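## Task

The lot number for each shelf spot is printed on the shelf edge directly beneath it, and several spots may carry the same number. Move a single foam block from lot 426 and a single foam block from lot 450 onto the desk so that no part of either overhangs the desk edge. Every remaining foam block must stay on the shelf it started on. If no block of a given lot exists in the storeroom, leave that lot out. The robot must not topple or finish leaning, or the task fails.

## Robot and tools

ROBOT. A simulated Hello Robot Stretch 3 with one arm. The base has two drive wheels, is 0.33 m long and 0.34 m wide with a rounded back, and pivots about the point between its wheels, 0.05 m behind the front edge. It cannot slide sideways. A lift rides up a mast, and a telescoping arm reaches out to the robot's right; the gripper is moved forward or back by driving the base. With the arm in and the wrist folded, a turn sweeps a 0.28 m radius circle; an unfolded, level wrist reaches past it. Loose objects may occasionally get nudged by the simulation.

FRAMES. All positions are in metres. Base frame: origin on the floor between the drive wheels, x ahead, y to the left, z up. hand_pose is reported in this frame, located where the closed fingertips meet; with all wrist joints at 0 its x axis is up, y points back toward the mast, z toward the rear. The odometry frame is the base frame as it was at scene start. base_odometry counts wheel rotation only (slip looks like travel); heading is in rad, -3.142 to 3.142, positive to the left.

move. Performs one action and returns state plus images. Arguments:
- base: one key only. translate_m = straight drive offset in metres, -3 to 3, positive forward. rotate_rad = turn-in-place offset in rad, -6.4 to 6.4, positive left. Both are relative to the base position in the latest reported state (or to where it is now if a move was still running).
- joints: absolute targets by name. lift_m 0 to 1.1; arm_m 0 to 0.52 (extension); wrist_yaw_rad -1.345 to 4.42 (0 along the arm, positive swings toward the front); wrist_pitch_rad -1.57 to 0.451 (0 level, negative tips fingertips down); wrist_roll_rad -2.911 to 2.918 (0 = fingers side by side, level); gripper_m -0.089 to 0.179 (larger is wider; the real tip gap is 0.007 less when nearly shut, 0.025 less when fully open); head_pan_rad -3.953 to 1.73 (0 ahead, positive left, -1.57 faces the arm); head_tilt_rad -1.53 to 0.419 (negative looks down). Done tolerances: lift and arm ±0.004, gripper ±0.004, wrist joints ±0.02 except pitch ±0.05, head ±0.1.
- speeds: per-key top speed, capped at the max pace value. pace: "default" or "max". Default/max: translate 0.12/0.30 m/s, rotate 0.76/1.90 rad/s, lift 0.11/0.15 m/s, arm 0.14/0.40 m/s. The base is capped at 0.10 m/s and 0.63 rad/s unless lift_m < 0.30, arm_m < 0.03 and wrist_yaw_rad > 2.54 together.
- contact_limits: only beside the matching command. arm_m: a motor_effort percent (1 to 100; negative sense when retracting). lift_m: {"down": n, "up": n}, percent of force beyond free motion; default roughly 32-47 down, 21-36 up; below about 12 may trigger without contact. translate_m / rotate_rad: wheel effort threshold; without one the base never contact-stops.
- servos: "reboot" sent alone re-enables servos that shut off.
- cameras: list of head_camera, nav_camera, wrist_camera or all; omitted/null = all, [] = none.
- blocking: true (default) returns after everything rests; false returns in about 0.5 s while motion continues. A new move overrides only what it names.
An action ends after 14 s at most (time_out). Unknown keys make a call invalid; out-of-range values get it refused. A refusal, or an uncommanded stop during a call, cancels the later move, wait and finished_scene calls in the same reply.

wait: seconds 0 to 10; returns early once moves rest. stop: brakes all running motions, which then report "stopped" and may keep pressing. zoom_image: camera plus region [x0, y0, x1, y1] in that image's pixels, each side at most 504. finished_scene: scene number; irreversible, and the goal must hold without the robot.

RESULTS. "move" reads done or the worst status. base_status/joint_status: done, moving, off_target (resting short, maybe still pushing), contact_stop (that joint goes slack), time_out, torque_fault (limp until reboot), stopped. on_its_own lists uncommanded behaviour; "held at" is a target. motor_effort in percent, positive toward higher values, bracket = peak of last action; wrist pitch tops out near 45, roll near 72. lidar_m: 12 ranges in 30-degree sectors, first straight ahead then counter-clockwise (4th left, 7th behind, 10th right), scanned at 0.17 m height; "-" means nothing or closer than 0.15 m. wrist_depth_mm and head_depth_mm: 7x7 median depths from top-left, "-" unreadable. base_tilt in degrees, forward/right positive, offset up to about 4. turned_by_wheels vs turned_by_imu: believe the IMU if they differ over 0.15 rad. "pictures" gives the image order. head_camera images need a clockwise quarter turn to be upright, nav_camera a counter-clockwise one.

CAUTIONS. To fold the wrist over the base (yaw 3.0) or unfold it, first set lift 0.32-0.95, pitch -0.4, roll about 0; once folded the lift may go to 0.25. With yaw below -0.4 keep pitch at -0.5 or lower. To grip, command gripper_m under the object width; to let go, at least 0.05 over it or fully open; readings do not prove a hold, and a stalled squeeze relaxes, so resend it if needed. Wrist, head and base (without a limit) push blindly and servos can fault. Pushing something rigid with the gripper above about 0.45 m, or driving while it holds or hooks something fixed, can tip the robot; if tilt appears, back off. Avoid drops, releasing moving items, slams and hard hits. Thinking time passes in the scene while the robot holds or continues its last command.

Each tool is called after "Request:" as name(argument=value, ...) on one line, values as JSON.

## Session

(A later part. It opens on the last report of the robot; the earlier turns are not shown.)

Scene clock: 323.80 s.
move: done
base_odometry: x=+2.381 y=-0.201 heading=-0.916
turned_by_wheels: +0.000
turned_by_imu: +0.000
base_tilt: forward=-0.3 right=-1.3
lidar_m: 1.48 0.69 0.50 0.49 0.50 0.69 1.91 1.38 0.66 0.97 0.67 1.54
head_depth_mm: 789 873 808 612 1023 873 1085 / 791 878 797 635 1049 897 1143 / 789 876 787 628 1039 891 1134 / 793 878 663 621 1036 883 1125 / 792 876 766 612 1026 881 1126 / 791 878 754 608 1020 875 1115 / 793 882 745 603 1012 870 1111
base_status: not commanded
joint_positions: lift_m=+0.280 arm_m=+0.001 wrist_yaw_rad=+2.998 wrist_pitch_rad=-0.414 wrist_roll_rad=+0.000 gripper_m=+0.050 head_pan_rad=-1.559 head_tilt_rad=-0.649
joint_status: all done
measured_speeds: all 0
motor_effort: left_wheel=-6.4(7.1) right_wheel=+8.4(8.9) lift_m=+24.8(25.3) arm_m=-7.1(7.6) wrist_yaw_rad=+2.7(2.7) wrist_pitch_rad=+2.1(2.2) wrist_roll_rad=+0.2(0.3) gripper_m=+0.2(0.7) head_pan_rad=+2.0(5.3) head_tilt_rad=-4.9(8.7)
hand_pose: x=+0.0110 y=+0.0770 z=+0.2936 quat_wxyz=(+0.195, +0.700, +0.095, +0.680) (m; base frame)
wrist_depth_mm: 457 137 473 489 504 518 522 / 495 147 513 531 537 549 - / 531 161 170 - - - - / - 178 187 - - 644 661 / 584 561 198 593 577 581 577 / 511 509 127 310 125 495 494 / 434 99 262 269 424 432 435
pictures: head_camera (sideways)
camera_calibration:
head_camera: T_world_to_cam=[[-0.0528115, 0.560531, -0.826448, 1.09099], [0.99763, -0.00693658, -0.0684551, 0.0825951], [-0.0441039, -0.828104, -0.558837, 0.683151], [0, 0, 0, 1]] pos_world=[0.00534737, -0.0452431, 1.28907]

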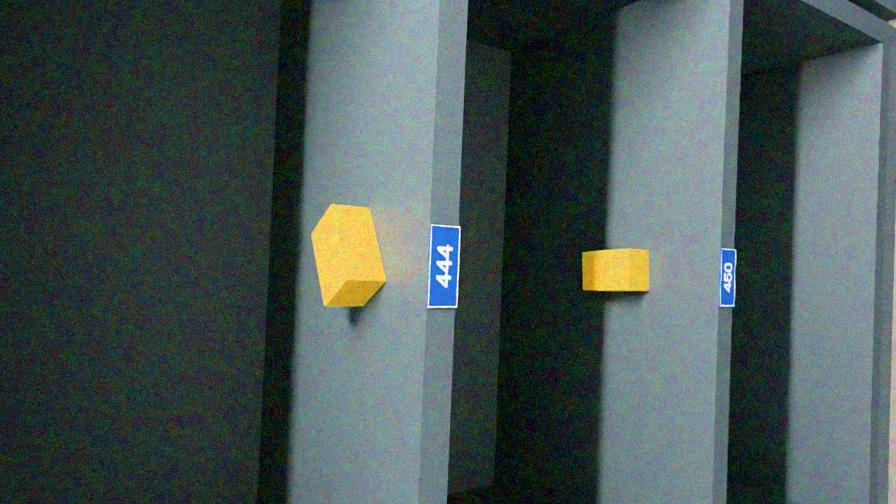

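Request:
move(joints={"lift_m": 0.6, "head_tilt_rad": -0.5}, pace="max", cameras=[])

Request:
move(joints={"wrist_yaw_rad": 0, "wrist_pitch_rad": -0.4, "gripper_m": 0.179}, pace="max", cameras=["wrist_camera"])

Scene clock: 335.70 s.
move: done
base_odometry: x=+2.381 y=-0.201 heading=-0.916
turned_by_wheels: +0.000
turned_by_imu: +0.000
base_tilt: forward=-0.5 right=-1.2
lidar_m: 1.48 0.69 0.50 0.49 0.51 0.69 1.91 1.38 0.66 0.97 0.67 1.54
head_depth_mm: 796 861 939 740 962 955 831 / 794 860 939 731 1109 962 825 / 795 859 937 723 1100 952 819 / 795 856 935 649 1092 948 817 / 795 857 937 666 1124 940 811 / 796 859 925 699 1125 938 809 / 795 858 920 691 1110 930 805
base_status: not commanded
joint_positions: lift_m=+0.600 arm_m=+0.001 wrist_yaw_rad=+2.998 wrist_pitch_rad=-0.414 wrist_roll_rad=+0.000 gripper_m=+0.050 head_pan_rad=-1.570 head_tilt_rad=-0.500
joint_status: all done
measured_speeds: all 0
motor_effort: left_wheel=-6.5(7.1) right_wheel=+8.1(9.1) lift_m=+26.6(32.3) arm_m=-8.5(9.3) wrist_yaw_rad=+0.9(3.7) wrist_pitch_rad=+2.0(2.3) wrist_roll_rad=-0.2(0.3) gripper_m=+0.9(0.9) head_pan_rad=-3.4(3.6) head_tilt_rad=+4.6(5.4)
hand_pose: x=+0.0110 y=+0.0770 z=+0.6135 quat_wxyz=(+0.195, +0.700, +0.096, +0.680) (m; base frame)
wrist_depth_mm: 453 137 473 489 505 518 528 / 494 148 512 533 533 545 - / 531 161 171 - - - - / - 178 187 - - - - / - - 196 - 148 - - / - - 126 - 125 822 849 / 763 99 281 774 753 774 756
pictures: none
No camera images: "cameras" was empty.

Scene clock: 337.53 s.
move: done
base_odometry: x=+2.381 y=-0.201 heading=-0.916
turned_by_wheels: +0.000
turned_by_imu: +0.000
base_tilt: forward=-0.4 right=-1.3
lidar_m: 1.48 0.69 0.50 0.49 0.50 0.69 1.90 1.38 0.66 0.97 0.67 1.54
head_depth_mm: 799 861 939 739 967 958 831 / 800 861 938 732 1103 958 823 / 796 859 931 721 1097 951 819 / 793 860 935 651 1092 950 816 / 793 855 933 667 1116 945 812 / 792 861 923 699 1122 937 807 / 791 855 920 693 1116 936 804
base_status: not commanded
joint_positions: lift_m=+0.600 arm_m=+0.001 wrist_yaw_rad=+0.003 wrist_pitch_rad=-0.414 wrist_roll_rad=+0.000 gripper_m=+0.179 head_pan_rad=-1.570 head_tilt_rad=-0.500
joint_status: all done
measured_speeds: all 0
motor_effort: left_wheel=-6.0(6.9) right_wheel=+8.4(8.9) lift_m=+23.4(26.4) arm_m=-9.2(10.0) wrist_yaw_rad=-3.5(8.3) wrist_pitch_rad=+2.1(4.4) wrist_roll_rad=+0.0(0.3) gripper_m=+0.4(82.1) head_pan_rad=-3.3(3.6) head_tilt_rad=+4.2(5.0)
hand_pose: x=-0.0208 y=-0.3704 z=+0.6135 quat_wxyz=(+0.693, +0.147, -0.691, -0.145) (m; base frame)
wrist_depth_mm: - - - - - - - / - - - - - - - / - - - - - - - / - - - - - - 327 / - 146 - - - 862 - / - 139 - - - - - / - 652 - - - - 105
pictures: wrist_camera
camera_calibration:
wrist_camera: T_world_to_cam=[[-0.998888, -0.0398685, -0.0251819, -0.0135335], [-0.00249758, 0.578001, -0.816032, 0.747209], [0.0470891, -0.815062, -0.577457, 0.219509], [0, 0, 0, 1]] pos_world=[-0.0219887, -0.253514, 0.736163]

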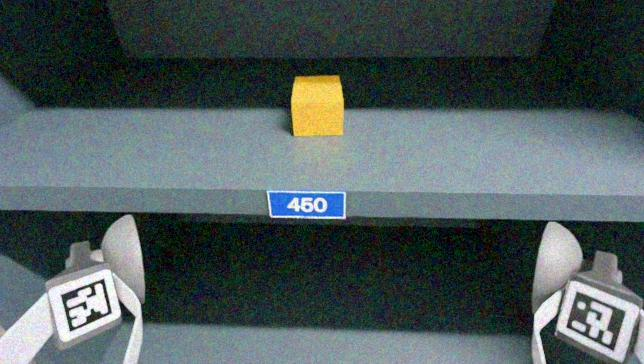

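Request:
move(base={"translate_m": 0.027}, joints={"lift_m": 0.5575, "arm_m": 0.17}, cameras=["wrist_camera"])

Scene clock: 348.83 s.
move: done
base_odometry: x=+2.397 y=-0.222 heading=-0.916
turned_by_wheels: +0.000
turned_by_imu: +0.000
base_tilt: forward=-0.4 right=-1.3
lidar_m: 1.45 0.69 0.51 0.49 0.51 0.69 1.91 0.74 0.68 0.97 0.66 1.51
head_depth_mm: 798 861 939 741 1029 967 832 / 795 863 939 730 1110 958 823 / 796 860 933 681 1098 955 818 / 794 859 935 648 1092 921 766 / 793 856 936 708 1129 942 810 / 794 856 923 700 1119 938 806 / 793 857 920 693 1088 929 806
base_status: done
joint_positions: lift_m=+0.557 arm_m=+0.170 wrist_yaw_rad=+0.003 wrist_pitch_rad=-0.414 wrist_roll_rad=+0.000 gripper_m=+0.179 head_pan_rad=-1.570 head_tilt_rad=-0.500
joint_status: all done
measured_speeds: all 0
motor_effort: left_wheel=+1.7(7.6) right_wheel=+9.3(11.9) lift_m=+25.2(26.6) arm_m=+13.1(14.6) wrist_yaw_rad=-3.3(4.1) wrist_pitch_rad=+2.2(2.3) wrist_roll_rad=+0.1(0.3) gripper_m=+1.0(1.3) head_pan_rad=-2.8(3.8) head_tilt_rad=+4.1(4.7)
hand_pose: x=-0.0209 y=-0.5398 z=+0.5710 quat_wxyz=(+0.692, +0.147, -0.691, -0.145) (m; base frame)
wrist_depth_mm: - - - - - - - / - - - - - - - / - - - - 324 322 320 / 280 278 276 264 271 271 269 / 231 228 228 226 224 224 223 / 123 184 193 193 192 191 - / - 189 182 - 177 177 105
pictures: wrist_camera
camera_calibration:
wrist_camera: T_world_to_cam=[[-0.998897, -0.0395906, -0.0252318, -0.0212053], [-0.00229641, 0.578009, -0.816027, 0.810445], [0.0468913, -0.815069, -0.577463, 0.0568916], [0, 0, 0, 1]] pos_world=[-0.0219886, -0.422914, 0.693663]

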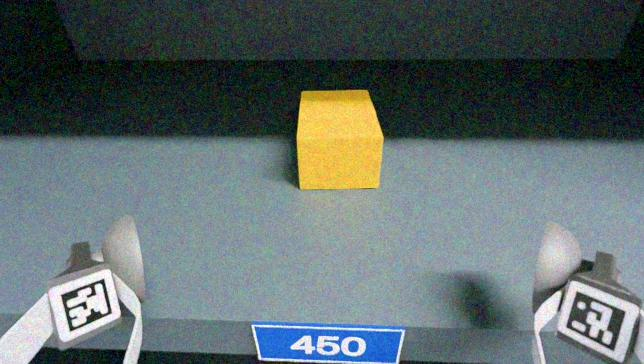

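Request:
move(joints={"arm_m": 0.298}, cameras=[])

Request:
move(joints={"gripper_m": 0.03}, cameras=["wrist_camera"])

Request:
move(joints={"lift_m": 0.62}, cameras=["wrist_camera"])

Scene clock: 359.33 s.
move: done
base_odometry: x=+2.397 y=-0.222 heading=-0.916
turned_by_wheels: +0.000
turned_by_imu: +0.000
base_tilt: forward=-0.3 right=-1.2
lidar_m: 1.45 0.69 0.50 0.49 0.51 0.69 1.91 0.74 0.68 0.97 0.66 1.51
head_depth_mm: 797 864 940 740 1029 965 829 / 797 862 933 731 1112 962 822 / 795 861 936 684 1097 957 566 / 792 858 934 649 1092 919 594 / 795 858 930 707 1121 948 812 / 793 853 924 698 1121 937 810 / 793 855 920 691 1090 933 803
base_status: not commanded
joint_positions: lift_m=+0.558 arm_m=+0.298 wrist_yaw_rad=+0.003 wrist_pitch_rad=-0.414 wrist_roll_rad=+0.000 gripper_m=+0.179 head_pan_rad=-1.570 head_tilt_rad=-0.500
joint_status: all done
measured_speeds: all 0
motor_effort: left_wheel=+1.8(2.3) right_wheel=+9.3(9.8) lift_m=+28.2(29.9) arm_m=+12.7(14.5) wrist_yaw_rad=-2.6(4.3) wrist_pitch_rad=+2.1(2.3) wrist_roll_rad=-0.1(0.3) gripper_m=+0.3(1.0) head_pan_rad=-2.5(3.3) head_tilt_rad=+2.3(3.7)
hand_pose: x=-0.0209 y=-0.6678 z=+0.5710 quat_wxyz=(+0.692, +0.147, -0.691, -0.145) (m; base frame)
wrist_depth_mm: - 395 394 391 392 387 383 / - - - - - - - / - - 315 327 323 318 319 / 280 276 276 - 271 269 267 / 231 227 226 156 217 224 222 / 123 183 194 141 185 190 - / 161 168 169 153 159 165 105
pictures: none
No camera images: "cameras" was empty.

Scene clock: 361.37 s.
move: done
base_odometry: x=+2.397 y=-0.222 heading=-0.916
turned_by_wheels: +0.000
turned_by_imu: +0.000
base_tilt: forward=-0.3 right=-1.3
lidar_m: 1.46 0.69 0.50 0.49 0.50 0.69 1.91 0.74 0.68 0.97 0.66 1.51
head_depth_mm: 795 861 937 739 1033 964 831 / 795 861 942 731 1110 962 822 / 792 860 937 681 1101 951 566 / 794 857 935 649 1089 912 594 / 792 859 934 707 1118 946 811 / 795 856 922 699 1116 938 807 / 791 856 923 693 1086 930 803
base_status: not commanded
joint_positions: lift_m=+0.558 arm_m=+0.298 wrist_yaw_rad=+0.003 wrist_pitch_rad=-0.414 wrist_roll_rad=+0.000 gripper_m=+0.031 head_pan_rad=-1.570 head_tilt_rad=-0.500
joint_status: all done
measured_speeds: all 0
motor_effort: left_wheel=+1.7(2.4) right_wheel=+8.5(9.9) lift_m=+28.4(29.6) arm_m=+12.4(13.5) wrist_yaw_rad=-3.0(3.8) wrist_pitch_rad=+2.2(2.3) wrist_roll_rad=+0.1(0.3) gripper_m=-10.7(83.3) head_pan_rad=-2.8(3.3) head_tilt_rad=+1.7(3.1)
hand_pose: x=-0.0209 y=-0.6678 z=+0.5710 quat_wxyz=(+0.692, +0.147, -0.691, -0.145) (m; base frame)
wrist_depth_mm: - 401 396 390 386 387 383 / - - - - - - - / - - 318 325 324 322 317 / 280 276 276 - 270 269 266 / 229 230 220 156 157 222 221 / 196 194 128 140 128 190 189 / 170 165 164 153 158 162 165
pictures: wrist_camera
camera_calibration:
wrist_camera: T_world_to_cam=[[-0.998902, -0.0395087, -0.0251748, -0.0262673], [-0.00229558, 0.578009, -0.816027, 0.884431], [0.0467915, -0.815073, -0.577465, -0.0474398], [0, 0, 0, 1]] pos_world=[-0.0219884, -0.550914, 0.693663]

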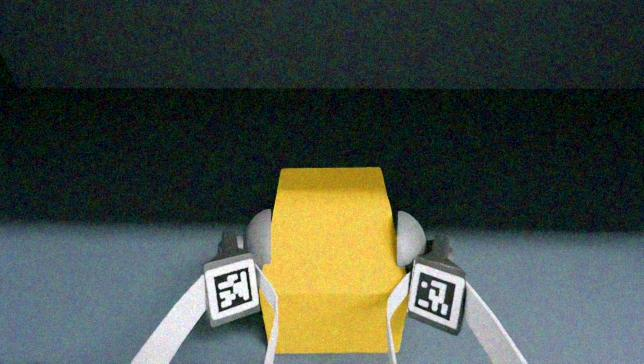

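Scene clock: 362.77 s.
move: done
base_odometry: x=+2.397 y=-0.222 heading=-0.916
turned_by_wheels: +0.000
turned_by_imu: +0.000
base_tilt: forward=-0.2 right=-1.3
lidar_m: 1.46 0.69 0.50 0.49 0.50 0.69 1.91 0.74 0.68 0.97 0.66 1.51
head_depth_mm: 796 864 938 741 1030 967 829 / 795 861 933 731 1107 956 765 / 796 858 933 682 1100 578 544 / 793 859 935 648 1094 662 760 / 793 861 933 705 1121 942 814 / 790 858 922 699 1121 937 808 / 793 856 920 692 1088 930 804
base_status: not commanded
joint_positions: lift_m=+0.620 arm_m=+0.298 wrist_yaw_rad=+0.003 wrist_pitch_rad=-0.414 wrist_roll_rad=+0.000 gripper_m=+0.031 head_pan_rad=-1.570 head_tilt_rad=-0.500
joint_status: all done
measured_speeds: all 0
motor_effort: left_wheel=+1.6(2.1) right_wheel=+9.1(9.8) lift_m=+29.3(32.9) arm_m=+11.8(13.3) wrist_yaw_rad=-2.4(4.2) wrist_pitch_rad=+2.2(2.3) wrist_roll_rad=-0.2(0.3) gripper_m=-10.9(10.9) head_pan_rad=-2.7(3.6) head_tilt_rad=+1.0(2.4)
hand_pose: x=-0.0209 y=-0.6678 z=+0.6335 quat_wxyz=(+0.692, +0.147, -0.691, -0.145) (m; base frame)
wrist_depth_mm: - 397 393 389 388 385 384 / - - - - - - - / - - - - - - - / - - - - - - - / 311 316 159 156 156 308 309 / 271 270 128 140 128 265 263 / 236 106 223 153 220 231 231
pictures: wrist_camera
camera_calibration:
wrist_camera: T_world_to_cam=[[-0.998902, -0.0395087, -0.0251748, -0.0246939], [-0.00229558, 0.578009, -0.816027, 0.935432], [0.0467915, -0.815073, -0.577465, -0.0113482], [0, 0, 0, 1]] pos_world=[-0.0219884, -0.550914, 0.756163]

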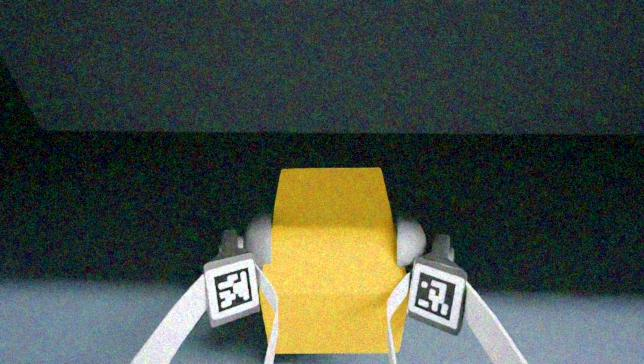

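Request:
move(joints={"arm_m": 0.0}, pace="max", cameras=[])

Request:
move(base={"translate_m": 0.89}, joints={"wrist_yaw_rad": 1.57}, pace="max", cameras=["wrist_camera"])

Request:
move(base={"rotate_rad": -1.603}, joints={"head_pan_rad": 0}, pace="max", cameras=["nav_camera"])

Request:
move(base={"translate_m": 1.28}, pace="max", cameras=["nav_camera"])

Scene clock: 374.67 s.
move: done
base_odometry: x=+2.397 y=-0.222 heading=-0.916
turned_by_wheels: +0.000
turned_by_imu: +0.000
base_tilt: forward=-0.3 right=-1.2
lidar_m: 1.45 0.69 0.51 0.49 0.50 0.69 1.91 0.74 0.68 0.97 0.66 1.51
head_depth_mm: 799 862 938 736 1025 970 829 / 792 861 939 733 1112 959 827 / 793 860 936 684 1100 954 821 / 793 858 931 649 1095 947 792 / 793 857 932 707 1123 944 812 / 793 859 924 700 1118 939 805 / 795 856 920 692 1088 933 807
base_status: not commanded
joint_positions: lift_m=+0.620 arm_m=+0.001 wrist_yaw_rad=+0.003 wrist_pitch_rad=-0.415 wrist_roll_rad=+0.000 gripper_m=+0.031 head_pan_rad=-1.570 head_tilt_rad=-0.500
joint_status: all done
measured_speeds: all 0
motor_effort: left_wheel=+2.0(2.2) right_wheel=+8.1(9.9) lift_m=+25.5(29.9) arm_m=-11.6(13.8) wrist_yaw_rad=-2.3(4.6) wrist_pitch_rad=+2.4(2.4) wrist_roll_rad=+0.2(0.3) gripper_m=-10.3(10.9) head_pan_rad=-2.6(3.3) head_tilt_rad=+0.8(1.1)
hand_pose: x=-0.0209 y=-0.3703 z=+0.6333 quat_wxyz=(+0.692, +0.147, -0.691, -0.145) (m; base frame)
wrist_depth_mm: - - - - - - - / - - - - - - - / 494 - - - - - - / - - - - - - - / - - 153 156 151 - - / - - 128 140 128 782 - / 791 97 125 148 131 690 -
pictures: none
No camera images: "cameras" was empty.

Scene clock: 384.53 s.
move: done
base_odometry: x=+2.939 y=-0.928 heading=-0.917
turned_by_wheels: +0.000
turned_by_imu: -0.001
base_tilt: forward=-0.3 right=-1.2
lidar_m: 0.57 0.59 0.50 0.49 0.50 0.69 1.91 1.38 0.69 2.24 0.81 0.60
head_depth_mm: 2749 2942 3088 3081 1949 1163 1149 / 2736 2920 3100 2941 2105 1631 1313 / 2715 2918 3201 2974 2094 1611 1315 / 2680 2943 3180 2983 2080 1602 1300 / 2750 2949 3144 2897 2053 1603 1306 / 2480 2559 2639 2569 2041 1589 1292 / 1658 1693 1726 1745 1770 1566 1285
base_status: done
joint_positions: lift_m=+0.620 arm_m=+0.001 wrist_yaw_rad=+1.567 wrist_pitch_rad=-0.415 wrist_roll_rad=+0.000 gripper_m=+0.031 head_pan_rad=-1.570 head_tilt_rad=-0.500
joint_status: all done
measured_speeds: all 0
motor_effort: left_wheel=-0.5(9.2) right_wheel=+9.6(14.0) lift_m=+28.3(30.2) arm_m=+11.7(12.1) wrist_yaw_rad=+2.3(8.0) wrist_pitch_rad=+2.3(2.4) wrist_roll_rad=+0.0(0.3) gripper_m=-10.7(11.0) head_pan_rad=-2.8(3.3) head_tilt_rad=-1.9(2.8)
hand_pose: x=+0.2034 y=-0.1465 z=+0.6333 quat_wxyz=(+0.593, +0.591, -0.387, +0.385) (m; base frame)
wrist_depth_mm: - - - - - - - / - - - - - - - / - - - - - - - / - - - - - - - / - - 153 156 150 - - / - - 128 140 128 - - / 757 106 757 153 748 771 766
pictures: wrist_camera
camera_calibration:
wrist_camera: T_world_to_cam=[[0.0331692, -0.999132, -0.0251817, -0.13049], [-0.578526, 0.00135177, -0.815663, 0.667002], [0.81499, 0.0416232, -0.577979, 0.372506], [0, 0, 0, 1]] pos_world=[0.0866172, -0.146783, 0.756063]

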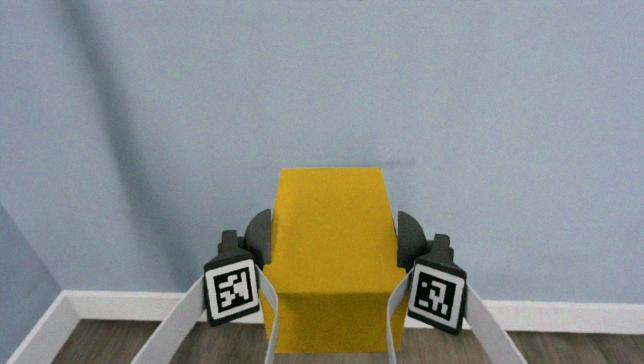

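Scene clock: 388.03 s.
move: done
base_odometry: x=+2.939 y=-0.928 heading=-2.519
turned_by_wheels: -1.603
turned_by_imu: -1.577
base_tilt: forward=-0.4 right=-1.1
lidar_m: 2.39 0.83 0.60 0.57 0.59 0.51 0.49 0.50 0.68 1.78 1.41 0.68
head_depth_mm: 2725 2922 3119 3021 1118 1102 1102 / 2745 2927 3142 2941 2113 1619 1314 / 2708 2938 3201 3007 2107 1620 1309 / 2731 2913 3214 3002 2061 1600 1305 / 2731 2929 3189 2911 2052 1592 1290 / 2624 2806 2895 2650 2043 1587 1291 / 1783 1817 1831 1863 1851 1567 1288
base_status: done
joint_positions: lift_m=+0.620 arm_m=+0.001 wrist_yaw_rad=+1.567 wrist_pitch_rad=-0.415 wrist_roll_rad=+0.000 gripper_m=+0.031 head_pan_rad=+0.001 head_tilt_rad=-0.500
joint_status: all done
measured_speeds: all 0
motor_effort: left_wheel=+7.6(11.8) right_wheel=-9.5(14.1) lift_m=+29.1(29.3) arm_m=+2.7(12.2) wrist_yaw_rad=+1.1(3.1) wrist_pitch_rad=+2.4(2.4) wrist_roll_rad=+0.2(0.3) gripper_m=-10.2(11.0) head_pan_rad=-2.9(5.7) head_tilt_rad=-3.0(3.6)
hand_pose: x=+0.2034 y=-0.1464 z=+0.6333 quat_wxyz=(+0.593, +0.591, -0.387, +0.385) (m; base frame)
wrist_depth_mm: - - - - - - 392 / - - - - - - - / - - - - - - - / - - - - - - - / - - 156 156 155 - - / 893 945 128 140 128 - - / 801 758 759 153 752 756 767
pictures: nav_camera (sideways)
camera_calibration:
nav_camera: T_world_to_cam=[[0.45578, 0.0173991, 0.889922, -1.1178], [0.0176299, -0.999789, 0.0105179, 0.0364152], [0.889918, 0.0108954, -0.455991, 0.541215], [0, 0, 0, 1]] pos_world=[0.0271909, 0.0499594, 1.24116]

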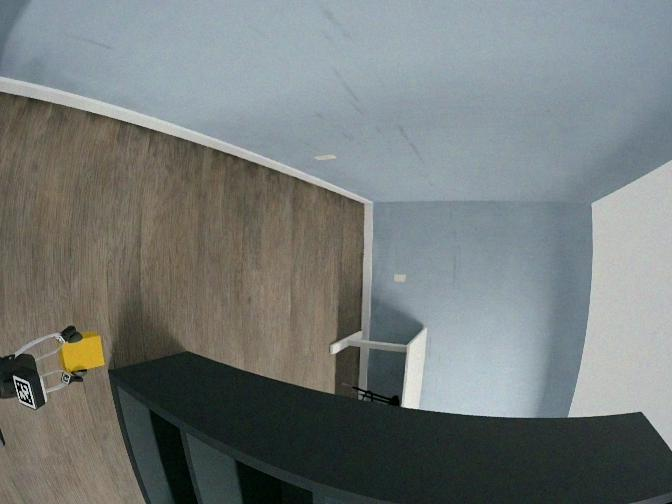

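Scene clock: 401.80 s.
move: done
base_odometry: x=+1.899 y=-1.674 heading=-2.519
turned_by_wheels: +0.000
turned_by_imu: +0.000
base_tilt: forward=-0.2 right=-1.1
lidar_m: 1.99 0.87 0.62 0.60 0.62 0.83 1.76 0.61 0.52 1.08 1.99 1.72
head_depth_mm: 1661 1798 1941 2117 1943 1628 1328 / 1658 1796 1946 2136 2102 1612 1318 / 1650 1783 1962 2132 2065 1616 1313 / 1654 1778 1944 2126 2075 1598 1298 / 1648 1778 1938 2127 2071 1593 1296 / 1635 1772 1946 2117 2040 1581 1292 / 1631 1745 1871 1949 1862 1572 1291
base_status: done
joint_positions: lift_m=+0.620 arm_m=+0.001 wrist_yaw_rad=+1.567 wrist_pitch_rad=-0.415 wrist_roll_rad=+0.000 gripper_m=+0.031 head_pan_rad=+0.000 head_tilt_rad=-0.500
joint_status: not commanded
measured_speeds: all 0
motor_effort: left_wheel=+2.2(12.1) right_wheel=+6.6(10.9) lift_m=+26.6(29.3) arm_m=-11.1(13.2) wrist_yaw_rad=+3.1(4.1) wrist_pitch_rad=+2.3(2.5) wrist_roll_rad=+0.0(0.4) gripper_m=-10.5(11.0) head_pan_rad=-3.3(3.9) head_tilt_rad=-4.6(5.3)
hand_pose: x=+0.2034 y=-0.1464 z=+0.6333 quat_wxyz=(+0.593, +0.591, -0.387, +0.385) (m; base frame)
wrist_depth_mm: - - - - - - - / - - - - - - - / - - - - - - - / - - - - - - - / - - 156 156 159 - - / 900 940 129 140 128 897 895 / 808 764 760 153 748 777 777
pictures: nav_camera (sideways)
camera_calibration:
nav_camera: T_world_to_cam=[[0.456193, 0.0169874, 0.889719, -1.11753], [0.0167373, -0.999805, 0.0105074, 0.0363486], [0.889724, 0.0100981, -0.456388, 0.541755], [0, 0, 0, 1]] pos_world=[0.0271875, 0.0498547, 1.24115]

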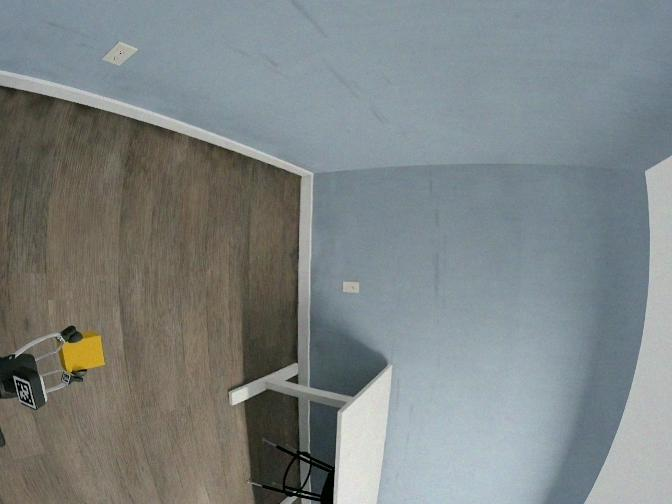

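Request:
move(base={"translate_m": 0.6}, joints={"lift_m": 0.87}, pace="max", cameras=[])

Request:
move(base={"rotate_rad": 1.603}, joints={"head_pan_rad": -1.57}, pace="max", cameras=["nav_camera"])

Request:
move(base={"translate_m": -1.24}, pace="max", cameras=["head_camera","nav_camera"])

Scene clock: 415.67 s.
move: done
base_odometry: x=+1.411 y=-2.024 heading=-2.519
turned_by_wheels: +0.000
turned_by_imu: +0.000
base_tilt: forward=-0.3 right=-1.2
lidar_m: 1.40 0.88 0.63 0.61 0.63 0.85 2.25 0.98 1.24 3.23 1.83 1.21
head_depth_mm: 1162 1243 1367 1496 1673 1627 1326 / 1150 1251 1358 1505 1652 1606 1318 / 1150 1243 1356 1486 1652 1619 1308 / 1148 1241 1354 1480 1662 1604 1306 / 1145 1243 1351 1488 1641 1591 1293 / 1142 1238 1345 1480 1637 1584 1296 / 1142 1233 1341 1471 1630 1567 1290
base_status: done
joint_positions: lift_m=+0.870 arm_m=+0.001 wrist_yaw_rad=+1.567 wrist_pitch_rad=-0.415 wrist_roll_rad=+0.000 gripper_m=+0.031 head_pan_rad=+0.000 head_tilt_rad=-0.500
joint_status: all done
measured_speeds: all 0
motor_effort: left_wheel=+2.8(10.3) right_wheel=+7.0(10.7) lift_m=+24.4(32.5) arm_m=-10.5(11.4) wrist_yaw_rad=+1.7(3.3) wrist_pitch_rad=+2.3(2.5) wrist_roll_rad=-0.1(0.3) gripper_m=-10.2(10.8) head_pan_rad=-2.9(3.8) head_tilt_rad=-3.6(4.8)
hand_pose: x=+0.2033 y=-0.1464 z=+0.8832 quat_wxyz=(+0.593, +0.592, -0.387, +0.385) (m; base frame)
wrist_depth_mm: - - - - - - - / - - - - - - - / - - - - - - 951 / - - - - - - - / - - 159 155 159 - - / - - 128 140 128 - - / - 106 - 153 - - -
pictures: none
No camera images: "cameras" was empty.

Scene clock: 419.17 s.
move: done
base_odometry: x=+1.411 y=-2.024 heading=-0.917
turned_by_wheels: +1.603
turned_by_imu: +1.577
base_tilt: forward=-0.2 right=-1.3
lidar_m: 0.61 0.63 0.86 2.35 1.11 1.26 3.48 1.99 1.22 1.40 0.86 0.63
head_depth_mm: 1161 1255 1370 1505 1652 1639 1362 / 1153 1253 1364 1491 1660 1627 1397 / 1159 1253 1355 1497 1656 1606 1383 / 1154 1249 1365 1490 1655 1599 1330 / 1158 1250 1358 1490 1648 1585 1302 / 1149 1244 1355 1487 1660 1592 1296 / 1148 1252 1359 1490 1640 1571 1290
base_status: done
joint_positions: lift_m=+0.870 arm_m=+0.001 wrist_yaw_rad=+1.567 wrist_pitch_rad=-0.415 wrist_roll_rad=+0.000 gripper_m=+0.031 head_pan_rad=-1.571 head_tilt_rad=-0.500
joint_status: all done
measured_speeds: all 0
motor_effort: left_wheel=-7.8(13.1) right_wheel=+9.9(11.9) lift_m=+24.5(25.2) arm_m=-12.5(13.2) wrist_yaw_rad=+1.1(3.4) wrist_pitch_rad=+2.3(2.5) wrist_roll_rad=-0.1(0.3) gripper_m=-10.1(10.9) head_pan_rad=+3.5(5.7) head_tilt_rad=-3.4(4.0)
hand_pose: x=+0.2033 y=-0.1464 z=+0.8832 quat_wxyz=(+0.593, +0.592, -0.387, +0.385) (m; base frame)
wrist_depth_mm: - - - - - - - / - - - - - - - / - - - - - - - / - - - - - - - / - - 154 156 150 - - / - - 128 140 128 - - / - 97 144 148 131 - -
pictures: nav_camera (sideways)
camera_calibration:
nav_camera: T_world_to_cam=[[0.0169417, -0.456194, 0.889719, -1.11485], [-0.999806, -0.0166278, 0.0105123, 0.0425454], [0.00999842, -0.889725, -0.456388, 0.547127], [0, 0, 0, 1]] pos_world=[0.0559542, -0.0210872, 1.24115]

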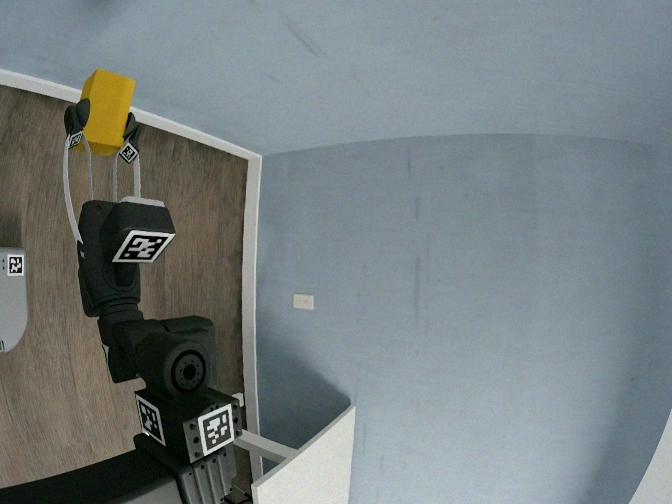

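Scene clock: 432.53 s.
move: done
base_odometry: x=+0.657 y=-1.040 heading=-0.917
turned_by_wheels: +0.000
turned_by_imu: +0.000
base_tilt: forward=-0.4 right=-1.3
lidar_m: 1.84 1.90 0.92 0.89 0.92 1.26 2.44 1.96 0.78 0.92 1.03 1.91
head_depth_mm: 1162 1256 1360 1379 955 816 1362 / 1158 1252 1363 1356 945 808 1351 / 1159 1252 1361 1356 942 1473 1344 / 1157 1252 1352 1341 931 1255 1335 / 1159 1245 1364 1316 929 1446 1303 / 1153 1252 1355 1311 922 1443 1291 / 1153 1247 1364 1287 912 1254 1284
base_status: done
joint_positions: lift_m=+0.870 arm_m=+0.001 wrist_yaw_rad=+1.567 wrist_pitch_rad=-0.415 wrist_roll_rad=+0.000 gripper_m=+0.031 head_pan_rad=-1.570 head_tilt_rad=-0.500
joint_status: not commanded
measured_speeds: all 0
motor_effort: left_wheel=-3.2(12.8) right_wheel=-7.8(11.7) lift_m=+26.5(27.4) arm_m=-9.2(12.8) wrist_yaw_rad=+1.5(3.2) wrist_pitch_rad=+2.3(2.5) wrist_roll_rad=+0.1(0.5) gripper_m=-10.3(11.0) head_pan_rad=+3.2(4.1) head_tilt_rad=-1.6(3.8)
hand_pose: x=+0.2033 y=-0.1464 z=+0.8832 quat_wxyz=(+0.593, +0.592, -0.387, +0.385) (m; base frame)
wrist_depth_mm: - - - - - - - / - - - - - - - / - - - - - - - / - - - - - - - / - - 159 156 159 - - / - - 128 140 128 - - / - 105 - 153 - - -
pictures: head_camera (sideways), nav_camera (sideways)
camera_calibration:
head_camera: T_world_to_cam=[[-0.0466134, 0.432402, -0.900475, 1.18752], [0.997505, -0.0276934, -0.0649344, 0.0780416], [-0.053015, -0.901256, -0.430032, 0.515582], [0, 0, 0, 1]] pos_world=[0.00484091, -0.0466523, 1.29611]
nav_camera: T_world_to_cam=[[0.0173522, -0.45618, 0.889718, -1.11483], [-0.999791, -0.0175245, 0.0105137, 0.0426301], [0.0107957, -0.889715, -0.456389, 0.54717], [0, 0, 0, 1]] pos_world=[0.0560588, -0.0209892, 1.24115]

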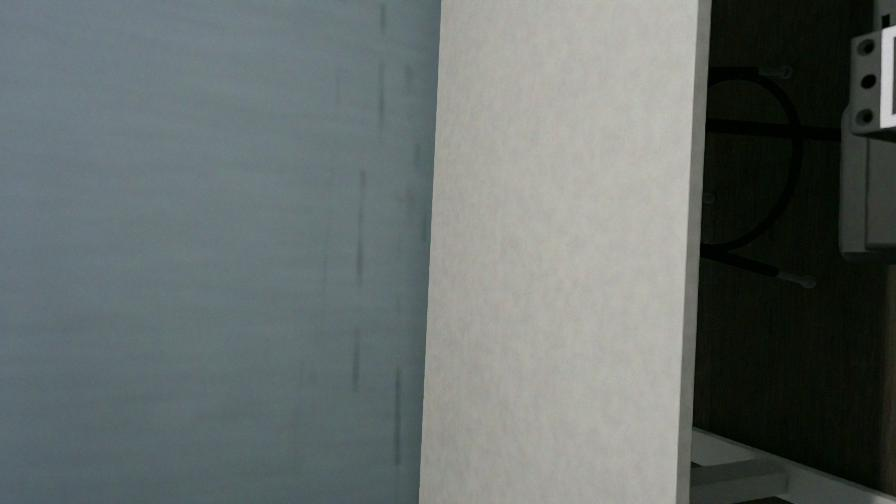

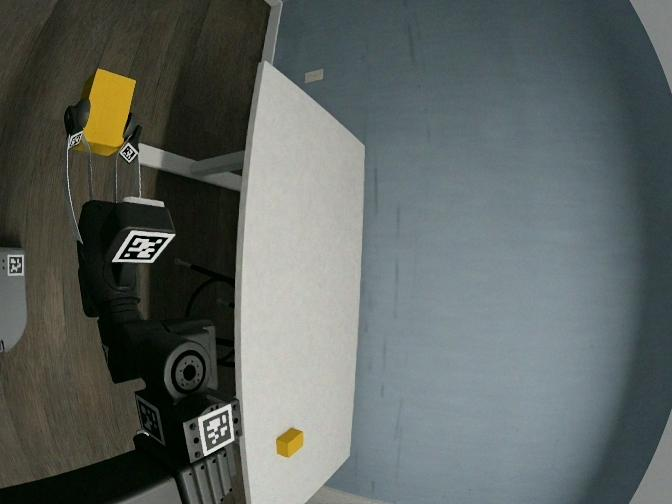

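Request:
move(joints={"wrist_yaw_rad": 0}, pace="max", cameras=[])

Request:
move(joints={"arm_m": 0.39}, cameras=["wrist_camera"])

Request:
move(joints={"lift_m": 0.765}, cameras=[])

Request:
move(joints={"lift_m": 0.74}, speeds={"lift_m": 0.03}, contact_limits={"lift_m": {"down": 14}}, cameras=["wrist_camera"])

Request:
move(joints={"gripper_m": 0.179}, cameras=["wrist_camera"])

Request:
move(joints={"arm_m": 0.12}, cameras=["nav_camera"])

Scene clock: 445.03 s.
move: done
base_odometry: x=+0.657 y=-1.040 heading=-0.917
turned_by_wheels: +0.000
turned_by_imu: +0.000
base_tilt: forward=-0.3 right=-1.2
lidar_m: 1.83 1.91 0.92 0.89 0.92 1.26 2.44 1.96 0.78 0.91 1.03 1.90
head_depth_mm: 1156 1253 1357 1379 959 815 1359 / 1160 1252 1355 1371 950 811 1311 / 1158 1252 1369 1348 940 802 288 / 1151 1251 1354 1335 936 507 284 / 1151 1247 1360 1314 925 796 1260 / 1152 1245 1357 1302 919 1441 1298 / 1156 1244 1353 1292 912 1255 1281
base_status: not commanded
joint_positions: lift_m=+0.870 arm_m=+0.001 wrist_yaw_rad=+0.003 wrist_pitch_rad=-0.415 wrist_roll_rad=+0.000 gripper_m=+0.031 head_pan_rad=-1.570 head_tilt_rad=-0.500
joint_status: all done
measured_speeds: all 0
motor_effort: left_wheel=-3.1(3.8) right_wheel=-6.9(8.5) lift_m=+28.0(28.2) arm_m=-7.9(8.8) wrist_yaw_rad=-2.7(7.6) wrist_pitch_rad=+2.3(2.5) wrist_roll_rad=+0.1(0.3) gripper_m=-10.4(10.7) head_pan_rad=+3.5(3.9) head_tilt_rad=-1.4(2.1)
hand_pose: x=-0.0208 y=-0.3703 z=+0.8832 quat_wxyz=(+0.692, +0.147, -0.691, -0.145) (m; base frame)
wrist_depth_mm: - - - - - - - / - - - - - - - / - - - - - - - / - - - - - - - / - - 155 156 154 - - / - - 128 141 128 - - / - 106 - 153 158 - -
pictures: none
No camera images: "cameras" was empty.

Scene clock: 449.10 s.
move: done
base_odometry: x=+0.657 y=-1.040 heading=-0.917
turned_by_wheels: +0.000
turned_by_imu: +0.000
base_tilt: forward=-0.3 right=-1.3
lidar_m: 1.83 1.90 0.92 0.89 0.92 1.26 2.44 1.96 0.78 0.92 1.03 1.90
head_depth_mm: 1159 1250 1369 1388 918 296 - / 1158 1257 1364 1283 367 778 1254 / 1153 1249 1358 523 869 1458 1273 / 1151 1246 1354 838 859 1258 1306 / 1155 1245 1358 1316 929 1447 1300 / 1153 1248 1360 1305 922 1447 1295 / 1157 1246 1356 1293 915 1251 1285
base_status: not commanded
joint_positions: lift_m=+0.870 arm_m=+0.390 wrist_yaw_rad=+0.003 wrist_pitch_rad=-0.415 wrist_roll_rad=+0.000 gripper_m=+0.031 head_pan_rad=-1.570 head_tilt_rad=-0.500
joint_status: all done
measured_speeds: all 0
motor_effort: left_wheel=-3.1(3.8) right_wheel=-7.9(8.7) lift_m=+27.7(28.9) arm_m=+12.8(14.7) wrist_yaw_rad=-3.1(5.1) wrist_pitch_rad=+2.4(2.5) wrist_roll_rad=+0.1(0.3) gripper_m=-10.4(11.0) head_pan_rad=+3.5(4.0) head_tilt_rad=-1.1(2.0)
hand_pose: x=-0.0209 y=-0.7597 z=+0.8832 quat_wxyz=(+0.692, +0.147, -0.691, -0.145) (m; base frame)
wrist_depth_mm: - - - - - - - / - - - - - - - / - - - - - - - / - - - - - - - / - - 153 156 151 - - / - - 128 140 128 - - / - - 125 149 131 - -
pictures: wrist_camera
camera_calibration:
wrist_camera: T_world_to_cam=[[-0.998888, -0.0397854, -0.0253101, -0.0220793], [-0.00239868, 0.578935, -0.815371, 1.19247], [0.0470928, -0.814403, -0.578386, 0.0593369], [0, 0, 0, 1]] pos_world=[-0.0219888, -0.642915, 1.00606]

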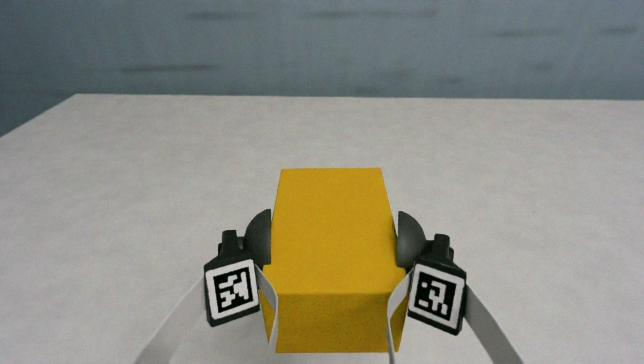

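Scene clock: 450.90 s.
move: done
base_odometry: x=+0.657 y=-1.040 heading=-0.917
turned_by_wheels: +0.000
turned_by_imu: +0.000
base_tilt: forward=-0.3 right=-1.3
lidar_m: 1.84 1.91 0.92 0.89 0.92 1.26 2.43 1.96 0.78 0.92 1.03 1.90
head_depth_mm: 1159 1253 1358 1373 956 785 351 / 1156 1254 1364 1365 946 400 341 / 1154 1251 1355 1344 565 1465 1281 / 1156 1242 1365 1334 587 1252 1300 / 1155 1257 1357 1319 927 1452 1305 / 1148 1243 1357 1299 920 1438 1296 / 1156 1236 1360 1291 915 1258 1282
base_status: not commanded
joint_positions: lift_m=+0.765 arm_m=+0.390 wrist_yaw_rad=+0.003 wrist_pitch_rad=-0.415 wrist_roll_rad=+0.000 gripper_m=+0.031 head_pan_rad=-1.570 head_tilt_rad=-0.500
joint_status: all done
measured_speeds: all 0
motor_effort: left_wheel=-3.5(3.5) right_wheel=-8.1(8.7) lift_m=+23.3(29.6) arm_m=+13.1(13.5) wrist_yaw_rad=-3.0(4.6) wrist_pitch_rad=+2.4(2.5) wrist_roll_rad=-0.1(0.3) gripper_m=-10.4(10.7) head_pan_rad=+3.2(3.6) head_tilt_rad=-1.3(1.8)
hand_pose: x=-0.0209 y=-0.7597 z=+0.7782 quat_wxyz=(+0.692, +0.147, -0.691, -0.145) (m; base frame)
wrist_depth_mm: - - - - - - - / - - - - - - - / - - - - - - - / - - - - - - - / - - 152 156 150 - - / - - 128 141 128 - - / - - 125 148 131 - -
pictures: none
No camera images: "cameras" was empty.

Scene clock: 452.17 s.
move: done
base_odometry: x=+0.657 y=-1.040 heading=-0.917
turned_by_wheels: +0.000
turned_by_imu: +0.000
base_tilt: forward=-0.3 right=-1.3
lidar_m: 1.83 1.90 0.92 0.89 0.92 1.26 2.44 1.95 0.78 0.92 1.03 1.91
head_depth_mm: 1166 1261 1369 1379 958 817 1294 / 1166 1248 1360 1363 950 444 358 / 1158 1253 1366 1351 582 1459 1273 / 1154 1252 1364 1338 598 1249 1316 / 1153 1249 1368 1321 927 1450 1299 / 1150 1250 1365 1305 922 1433 1297 / 1154 1246 1357 1290 917 1252 1291
base_status: not commanded
joint_positions: lift_m=+0.740 arm_m=+0.390 wrist_yaw_rad=+0.003 wrist_pitch_rad=-0.406 wrist_roll_rad=+0.000 gripper_m=+0.031 head_pan_rad=-1.570 head_tilt_rad=-0.500
joint_status: all done
measured_speeds: all 0
motor_effort: left_wheel=-3.1(3.5) right_wheel=-7.8(8.6) lift_m=+19.8(25.8) arm_m=+11.9(13.0) wrist_yaw_rad=-3.1(4.4) wrist_pitch_rad=+0.5(2.5) wrist_roll_rad=+0.0(0.3) gripper_m=-10.5(10.6) head_pan_rad=+3.2(4.0) head_tilt_rad=-0.4(1.3)
contact_limits: lift_m down 14 (down: maximum 72; up: maximum 65)
hand_pose: x=-0.0209 y=-0.7609 z=+0.7554 quat_wxyz=(+0.693, +0.144, -0.692, -0.142) (m; base frame)
wrist_depth_mm: - - - - - - - / - - - - - - - / - - - - - - - / - - - - - - - / - - 153 155 154 - - / - - 128 139 127 - - / - - 125 147 131 - -
pictures: wrist_camera
camera_calibration:
wrist_camera: T_world_to_cam=[[-0.998897, -0.0398066, -0.0248893, -0.0257267], [-0.00229587, 0.57094, -0.820988, 1.08706], [0.0468911, -0.820026, -0.570402, -0.0258912], [0, 0, 0, 1]] pos_world=[-0.0219886, -0.642903, 0.877056]

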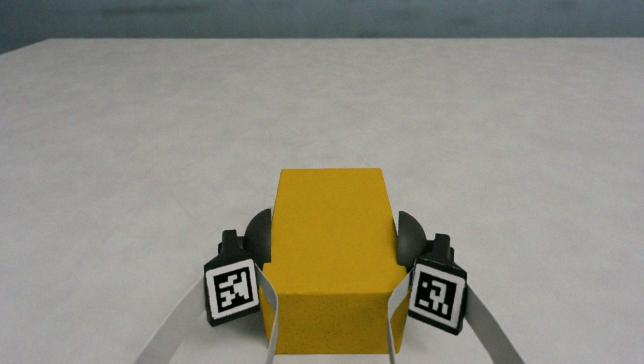

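Scene clock: 454.20 s.
move: done
base_odometry: x=+0.657 y=-1.040 heading=-0.917
turned_by_wheels: +0.000
turned_by_imu: +0.000
base_tilt: forward=-0.3 right=-1.3
lidar_m: 1.83 1.90 0.92 0.89 0.92 1.26 2.44 1.95 0.78 0.92 1.03 1.91
head_depth_mm: 1156 1253 1356 1383 953 813 1295 / 1163 1254 1365 1368 944 445 357 / 1160 1250 1358 1347 582 1473 1285 / 1159 1243 1354 1331 601 1252 1302 / 1149 1250 1363 1316 920 1447 1301 / 1150 1250 1355 1301 920 1447 1286 / 1151 1242 1362 1292 910 1255 1281
base_status: not commanded
joint_positions: lift_m=+0.740 arm_m=+0.390 wrist_yaw_rad=+0.003 wrist_pitch_rad=-0.412 wrist_roll_rad=+0.000 gripper_m=+0.179 head_pan_rad=-1.570 head_tilt_rad=-0.500
joint_status: all done
measured_speeds: all 0
motor_effort: left_wheel=-2.8(3.6) right_wheel=-7.6(8.4) lift_m=+29.1(30.2) arm_m=+12.5(13.0) wrist_yaw_rad=-2.5(3.9) wrist_pitch_rad=+1.7(1.8) wrist_roll_rad=-0.1(0.3) gripper_m=+0.5(84.9) head_pan_rad=+2.5(3.9) head_tilt_rad=+0.4(1.4)
contact_limits: lift_m down 14 (down: maximum 72; up: maximum 65)
hand_pose: x=-0.0209 y=-0.7602 z=+0.7541 quat_wxyz=(+0.693, +0.146, -0.692, -0.144) (m; base frame)
wrist_depth_mm: - - - - - - - / - - - - - - - / - - - - - - - / - - - - - - - / - 143 - 157 156 - - / - 126 - 138 137 - - / - - - 152 147 - 105
pictures: wrist_camera
camera_calibration:
wrist_camera: T_world_to_cam=[[-0.998902, -0.0395813, -0.0250676, -0.0254407], [-0.00229647, 0.575765, -0.817612, 1.08672], [0.0467952, -0.816657, -0.575223, -0.0198473], [0, 0, 0, 1]] pos_world=[-0.0219884, -0.64291, 0.876461]

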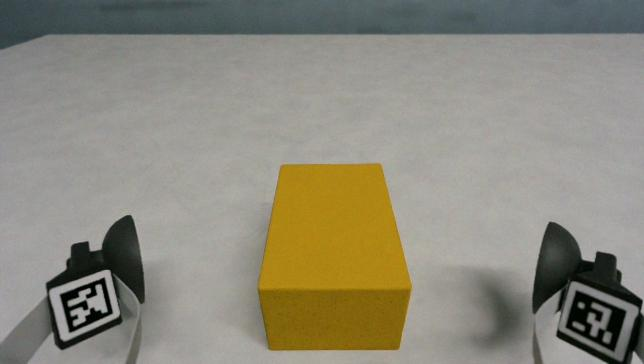

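Scene clock: 457.40 s.
move: done
base_odometry: x=+0.657 y=-1.040 heading=-0.917
turned_by_wheels: +0.000
turned_by_imu: +0.000
base_tilt: forward=-0.4 right=-1.3
lidar_m: 1.84 1.91 0.92 0.89 0.92 1.26 2.43 1.96 0.78 0.92 1.03 1.90
head_depth_mm: 1159 1247 1357 1387 957 814 1320 / 1156 1249 1356 1366 949 809 360 / 1158 1251 1359 1351 943 802 340 / 1158 1250 1361 1328 901 771 368 / 1150 1244 1360 1325 928 794 1270 / 1149 1243 1355 1302 921 1445 1288 / 1156 1248 1352 1290 915 1258 1284
base_status: not commanded
joint_positions: lift_m=+0.740 arm_m=+0.120 wrist_yaw_rad=+0.003 wrist_pitch_rad=-0.412 wrist_roll_rad=+0.000 gripper_m=+0.179 head_pan_rad=-1.570 head_tilt_rad=-0.500
joint_status: all done
measured_speeds: all 0
motor_effort: left_wheel=-3.1(3.8) right_wheel=-7.5(8.2) lift_m=+23.9(30.0) arm_m=-11.6(13.8) wrist_yaw_rad=-2.6(4.2) wrist_pitch_rad=+1.8(1.9) wrist_roll_rad=+0.0(0.3) gripper_m=+0.4(1.1) head_pan_rad=+3.0(4.0) head_tilt_rad=+0.0(1.1)
contact_limits: lift_m down 14 (down: maximum 72; up: maximum 65)
hand_pose: x=-0.0209 y=-0.4901 z=+0.7540 quat_wxyz=(+0.693, +0.146, -0.692, -0.144) (m; base frame)
wrist_depth_mm: - - - - - - - / - - - - - - - / - - - - - - - / - - - - - - - / - 827 - - - - - / 123 140 - - - - 880 / 889 899 920 919 914 882 105
pictures: nav_camera (sideways)
camera_calibration:
nav_camera: T_world_to_cam=[[0.0173522, -0.45618, 0.889718, -1.11483], [-0.999791, -0.0175245, 0.0105137, 0.0426301], [0.0107957, -0.889715, -0.456389, 0.54717], [0, 0, 0, 1]] pos_world=[0.0560588, -0.0209892, 1.24115]

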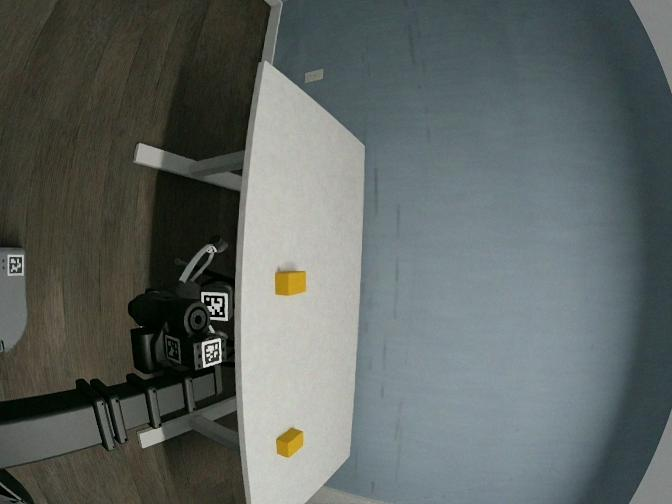

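Request:
finished_scene(scene=3)

The scene is finished: the task was done.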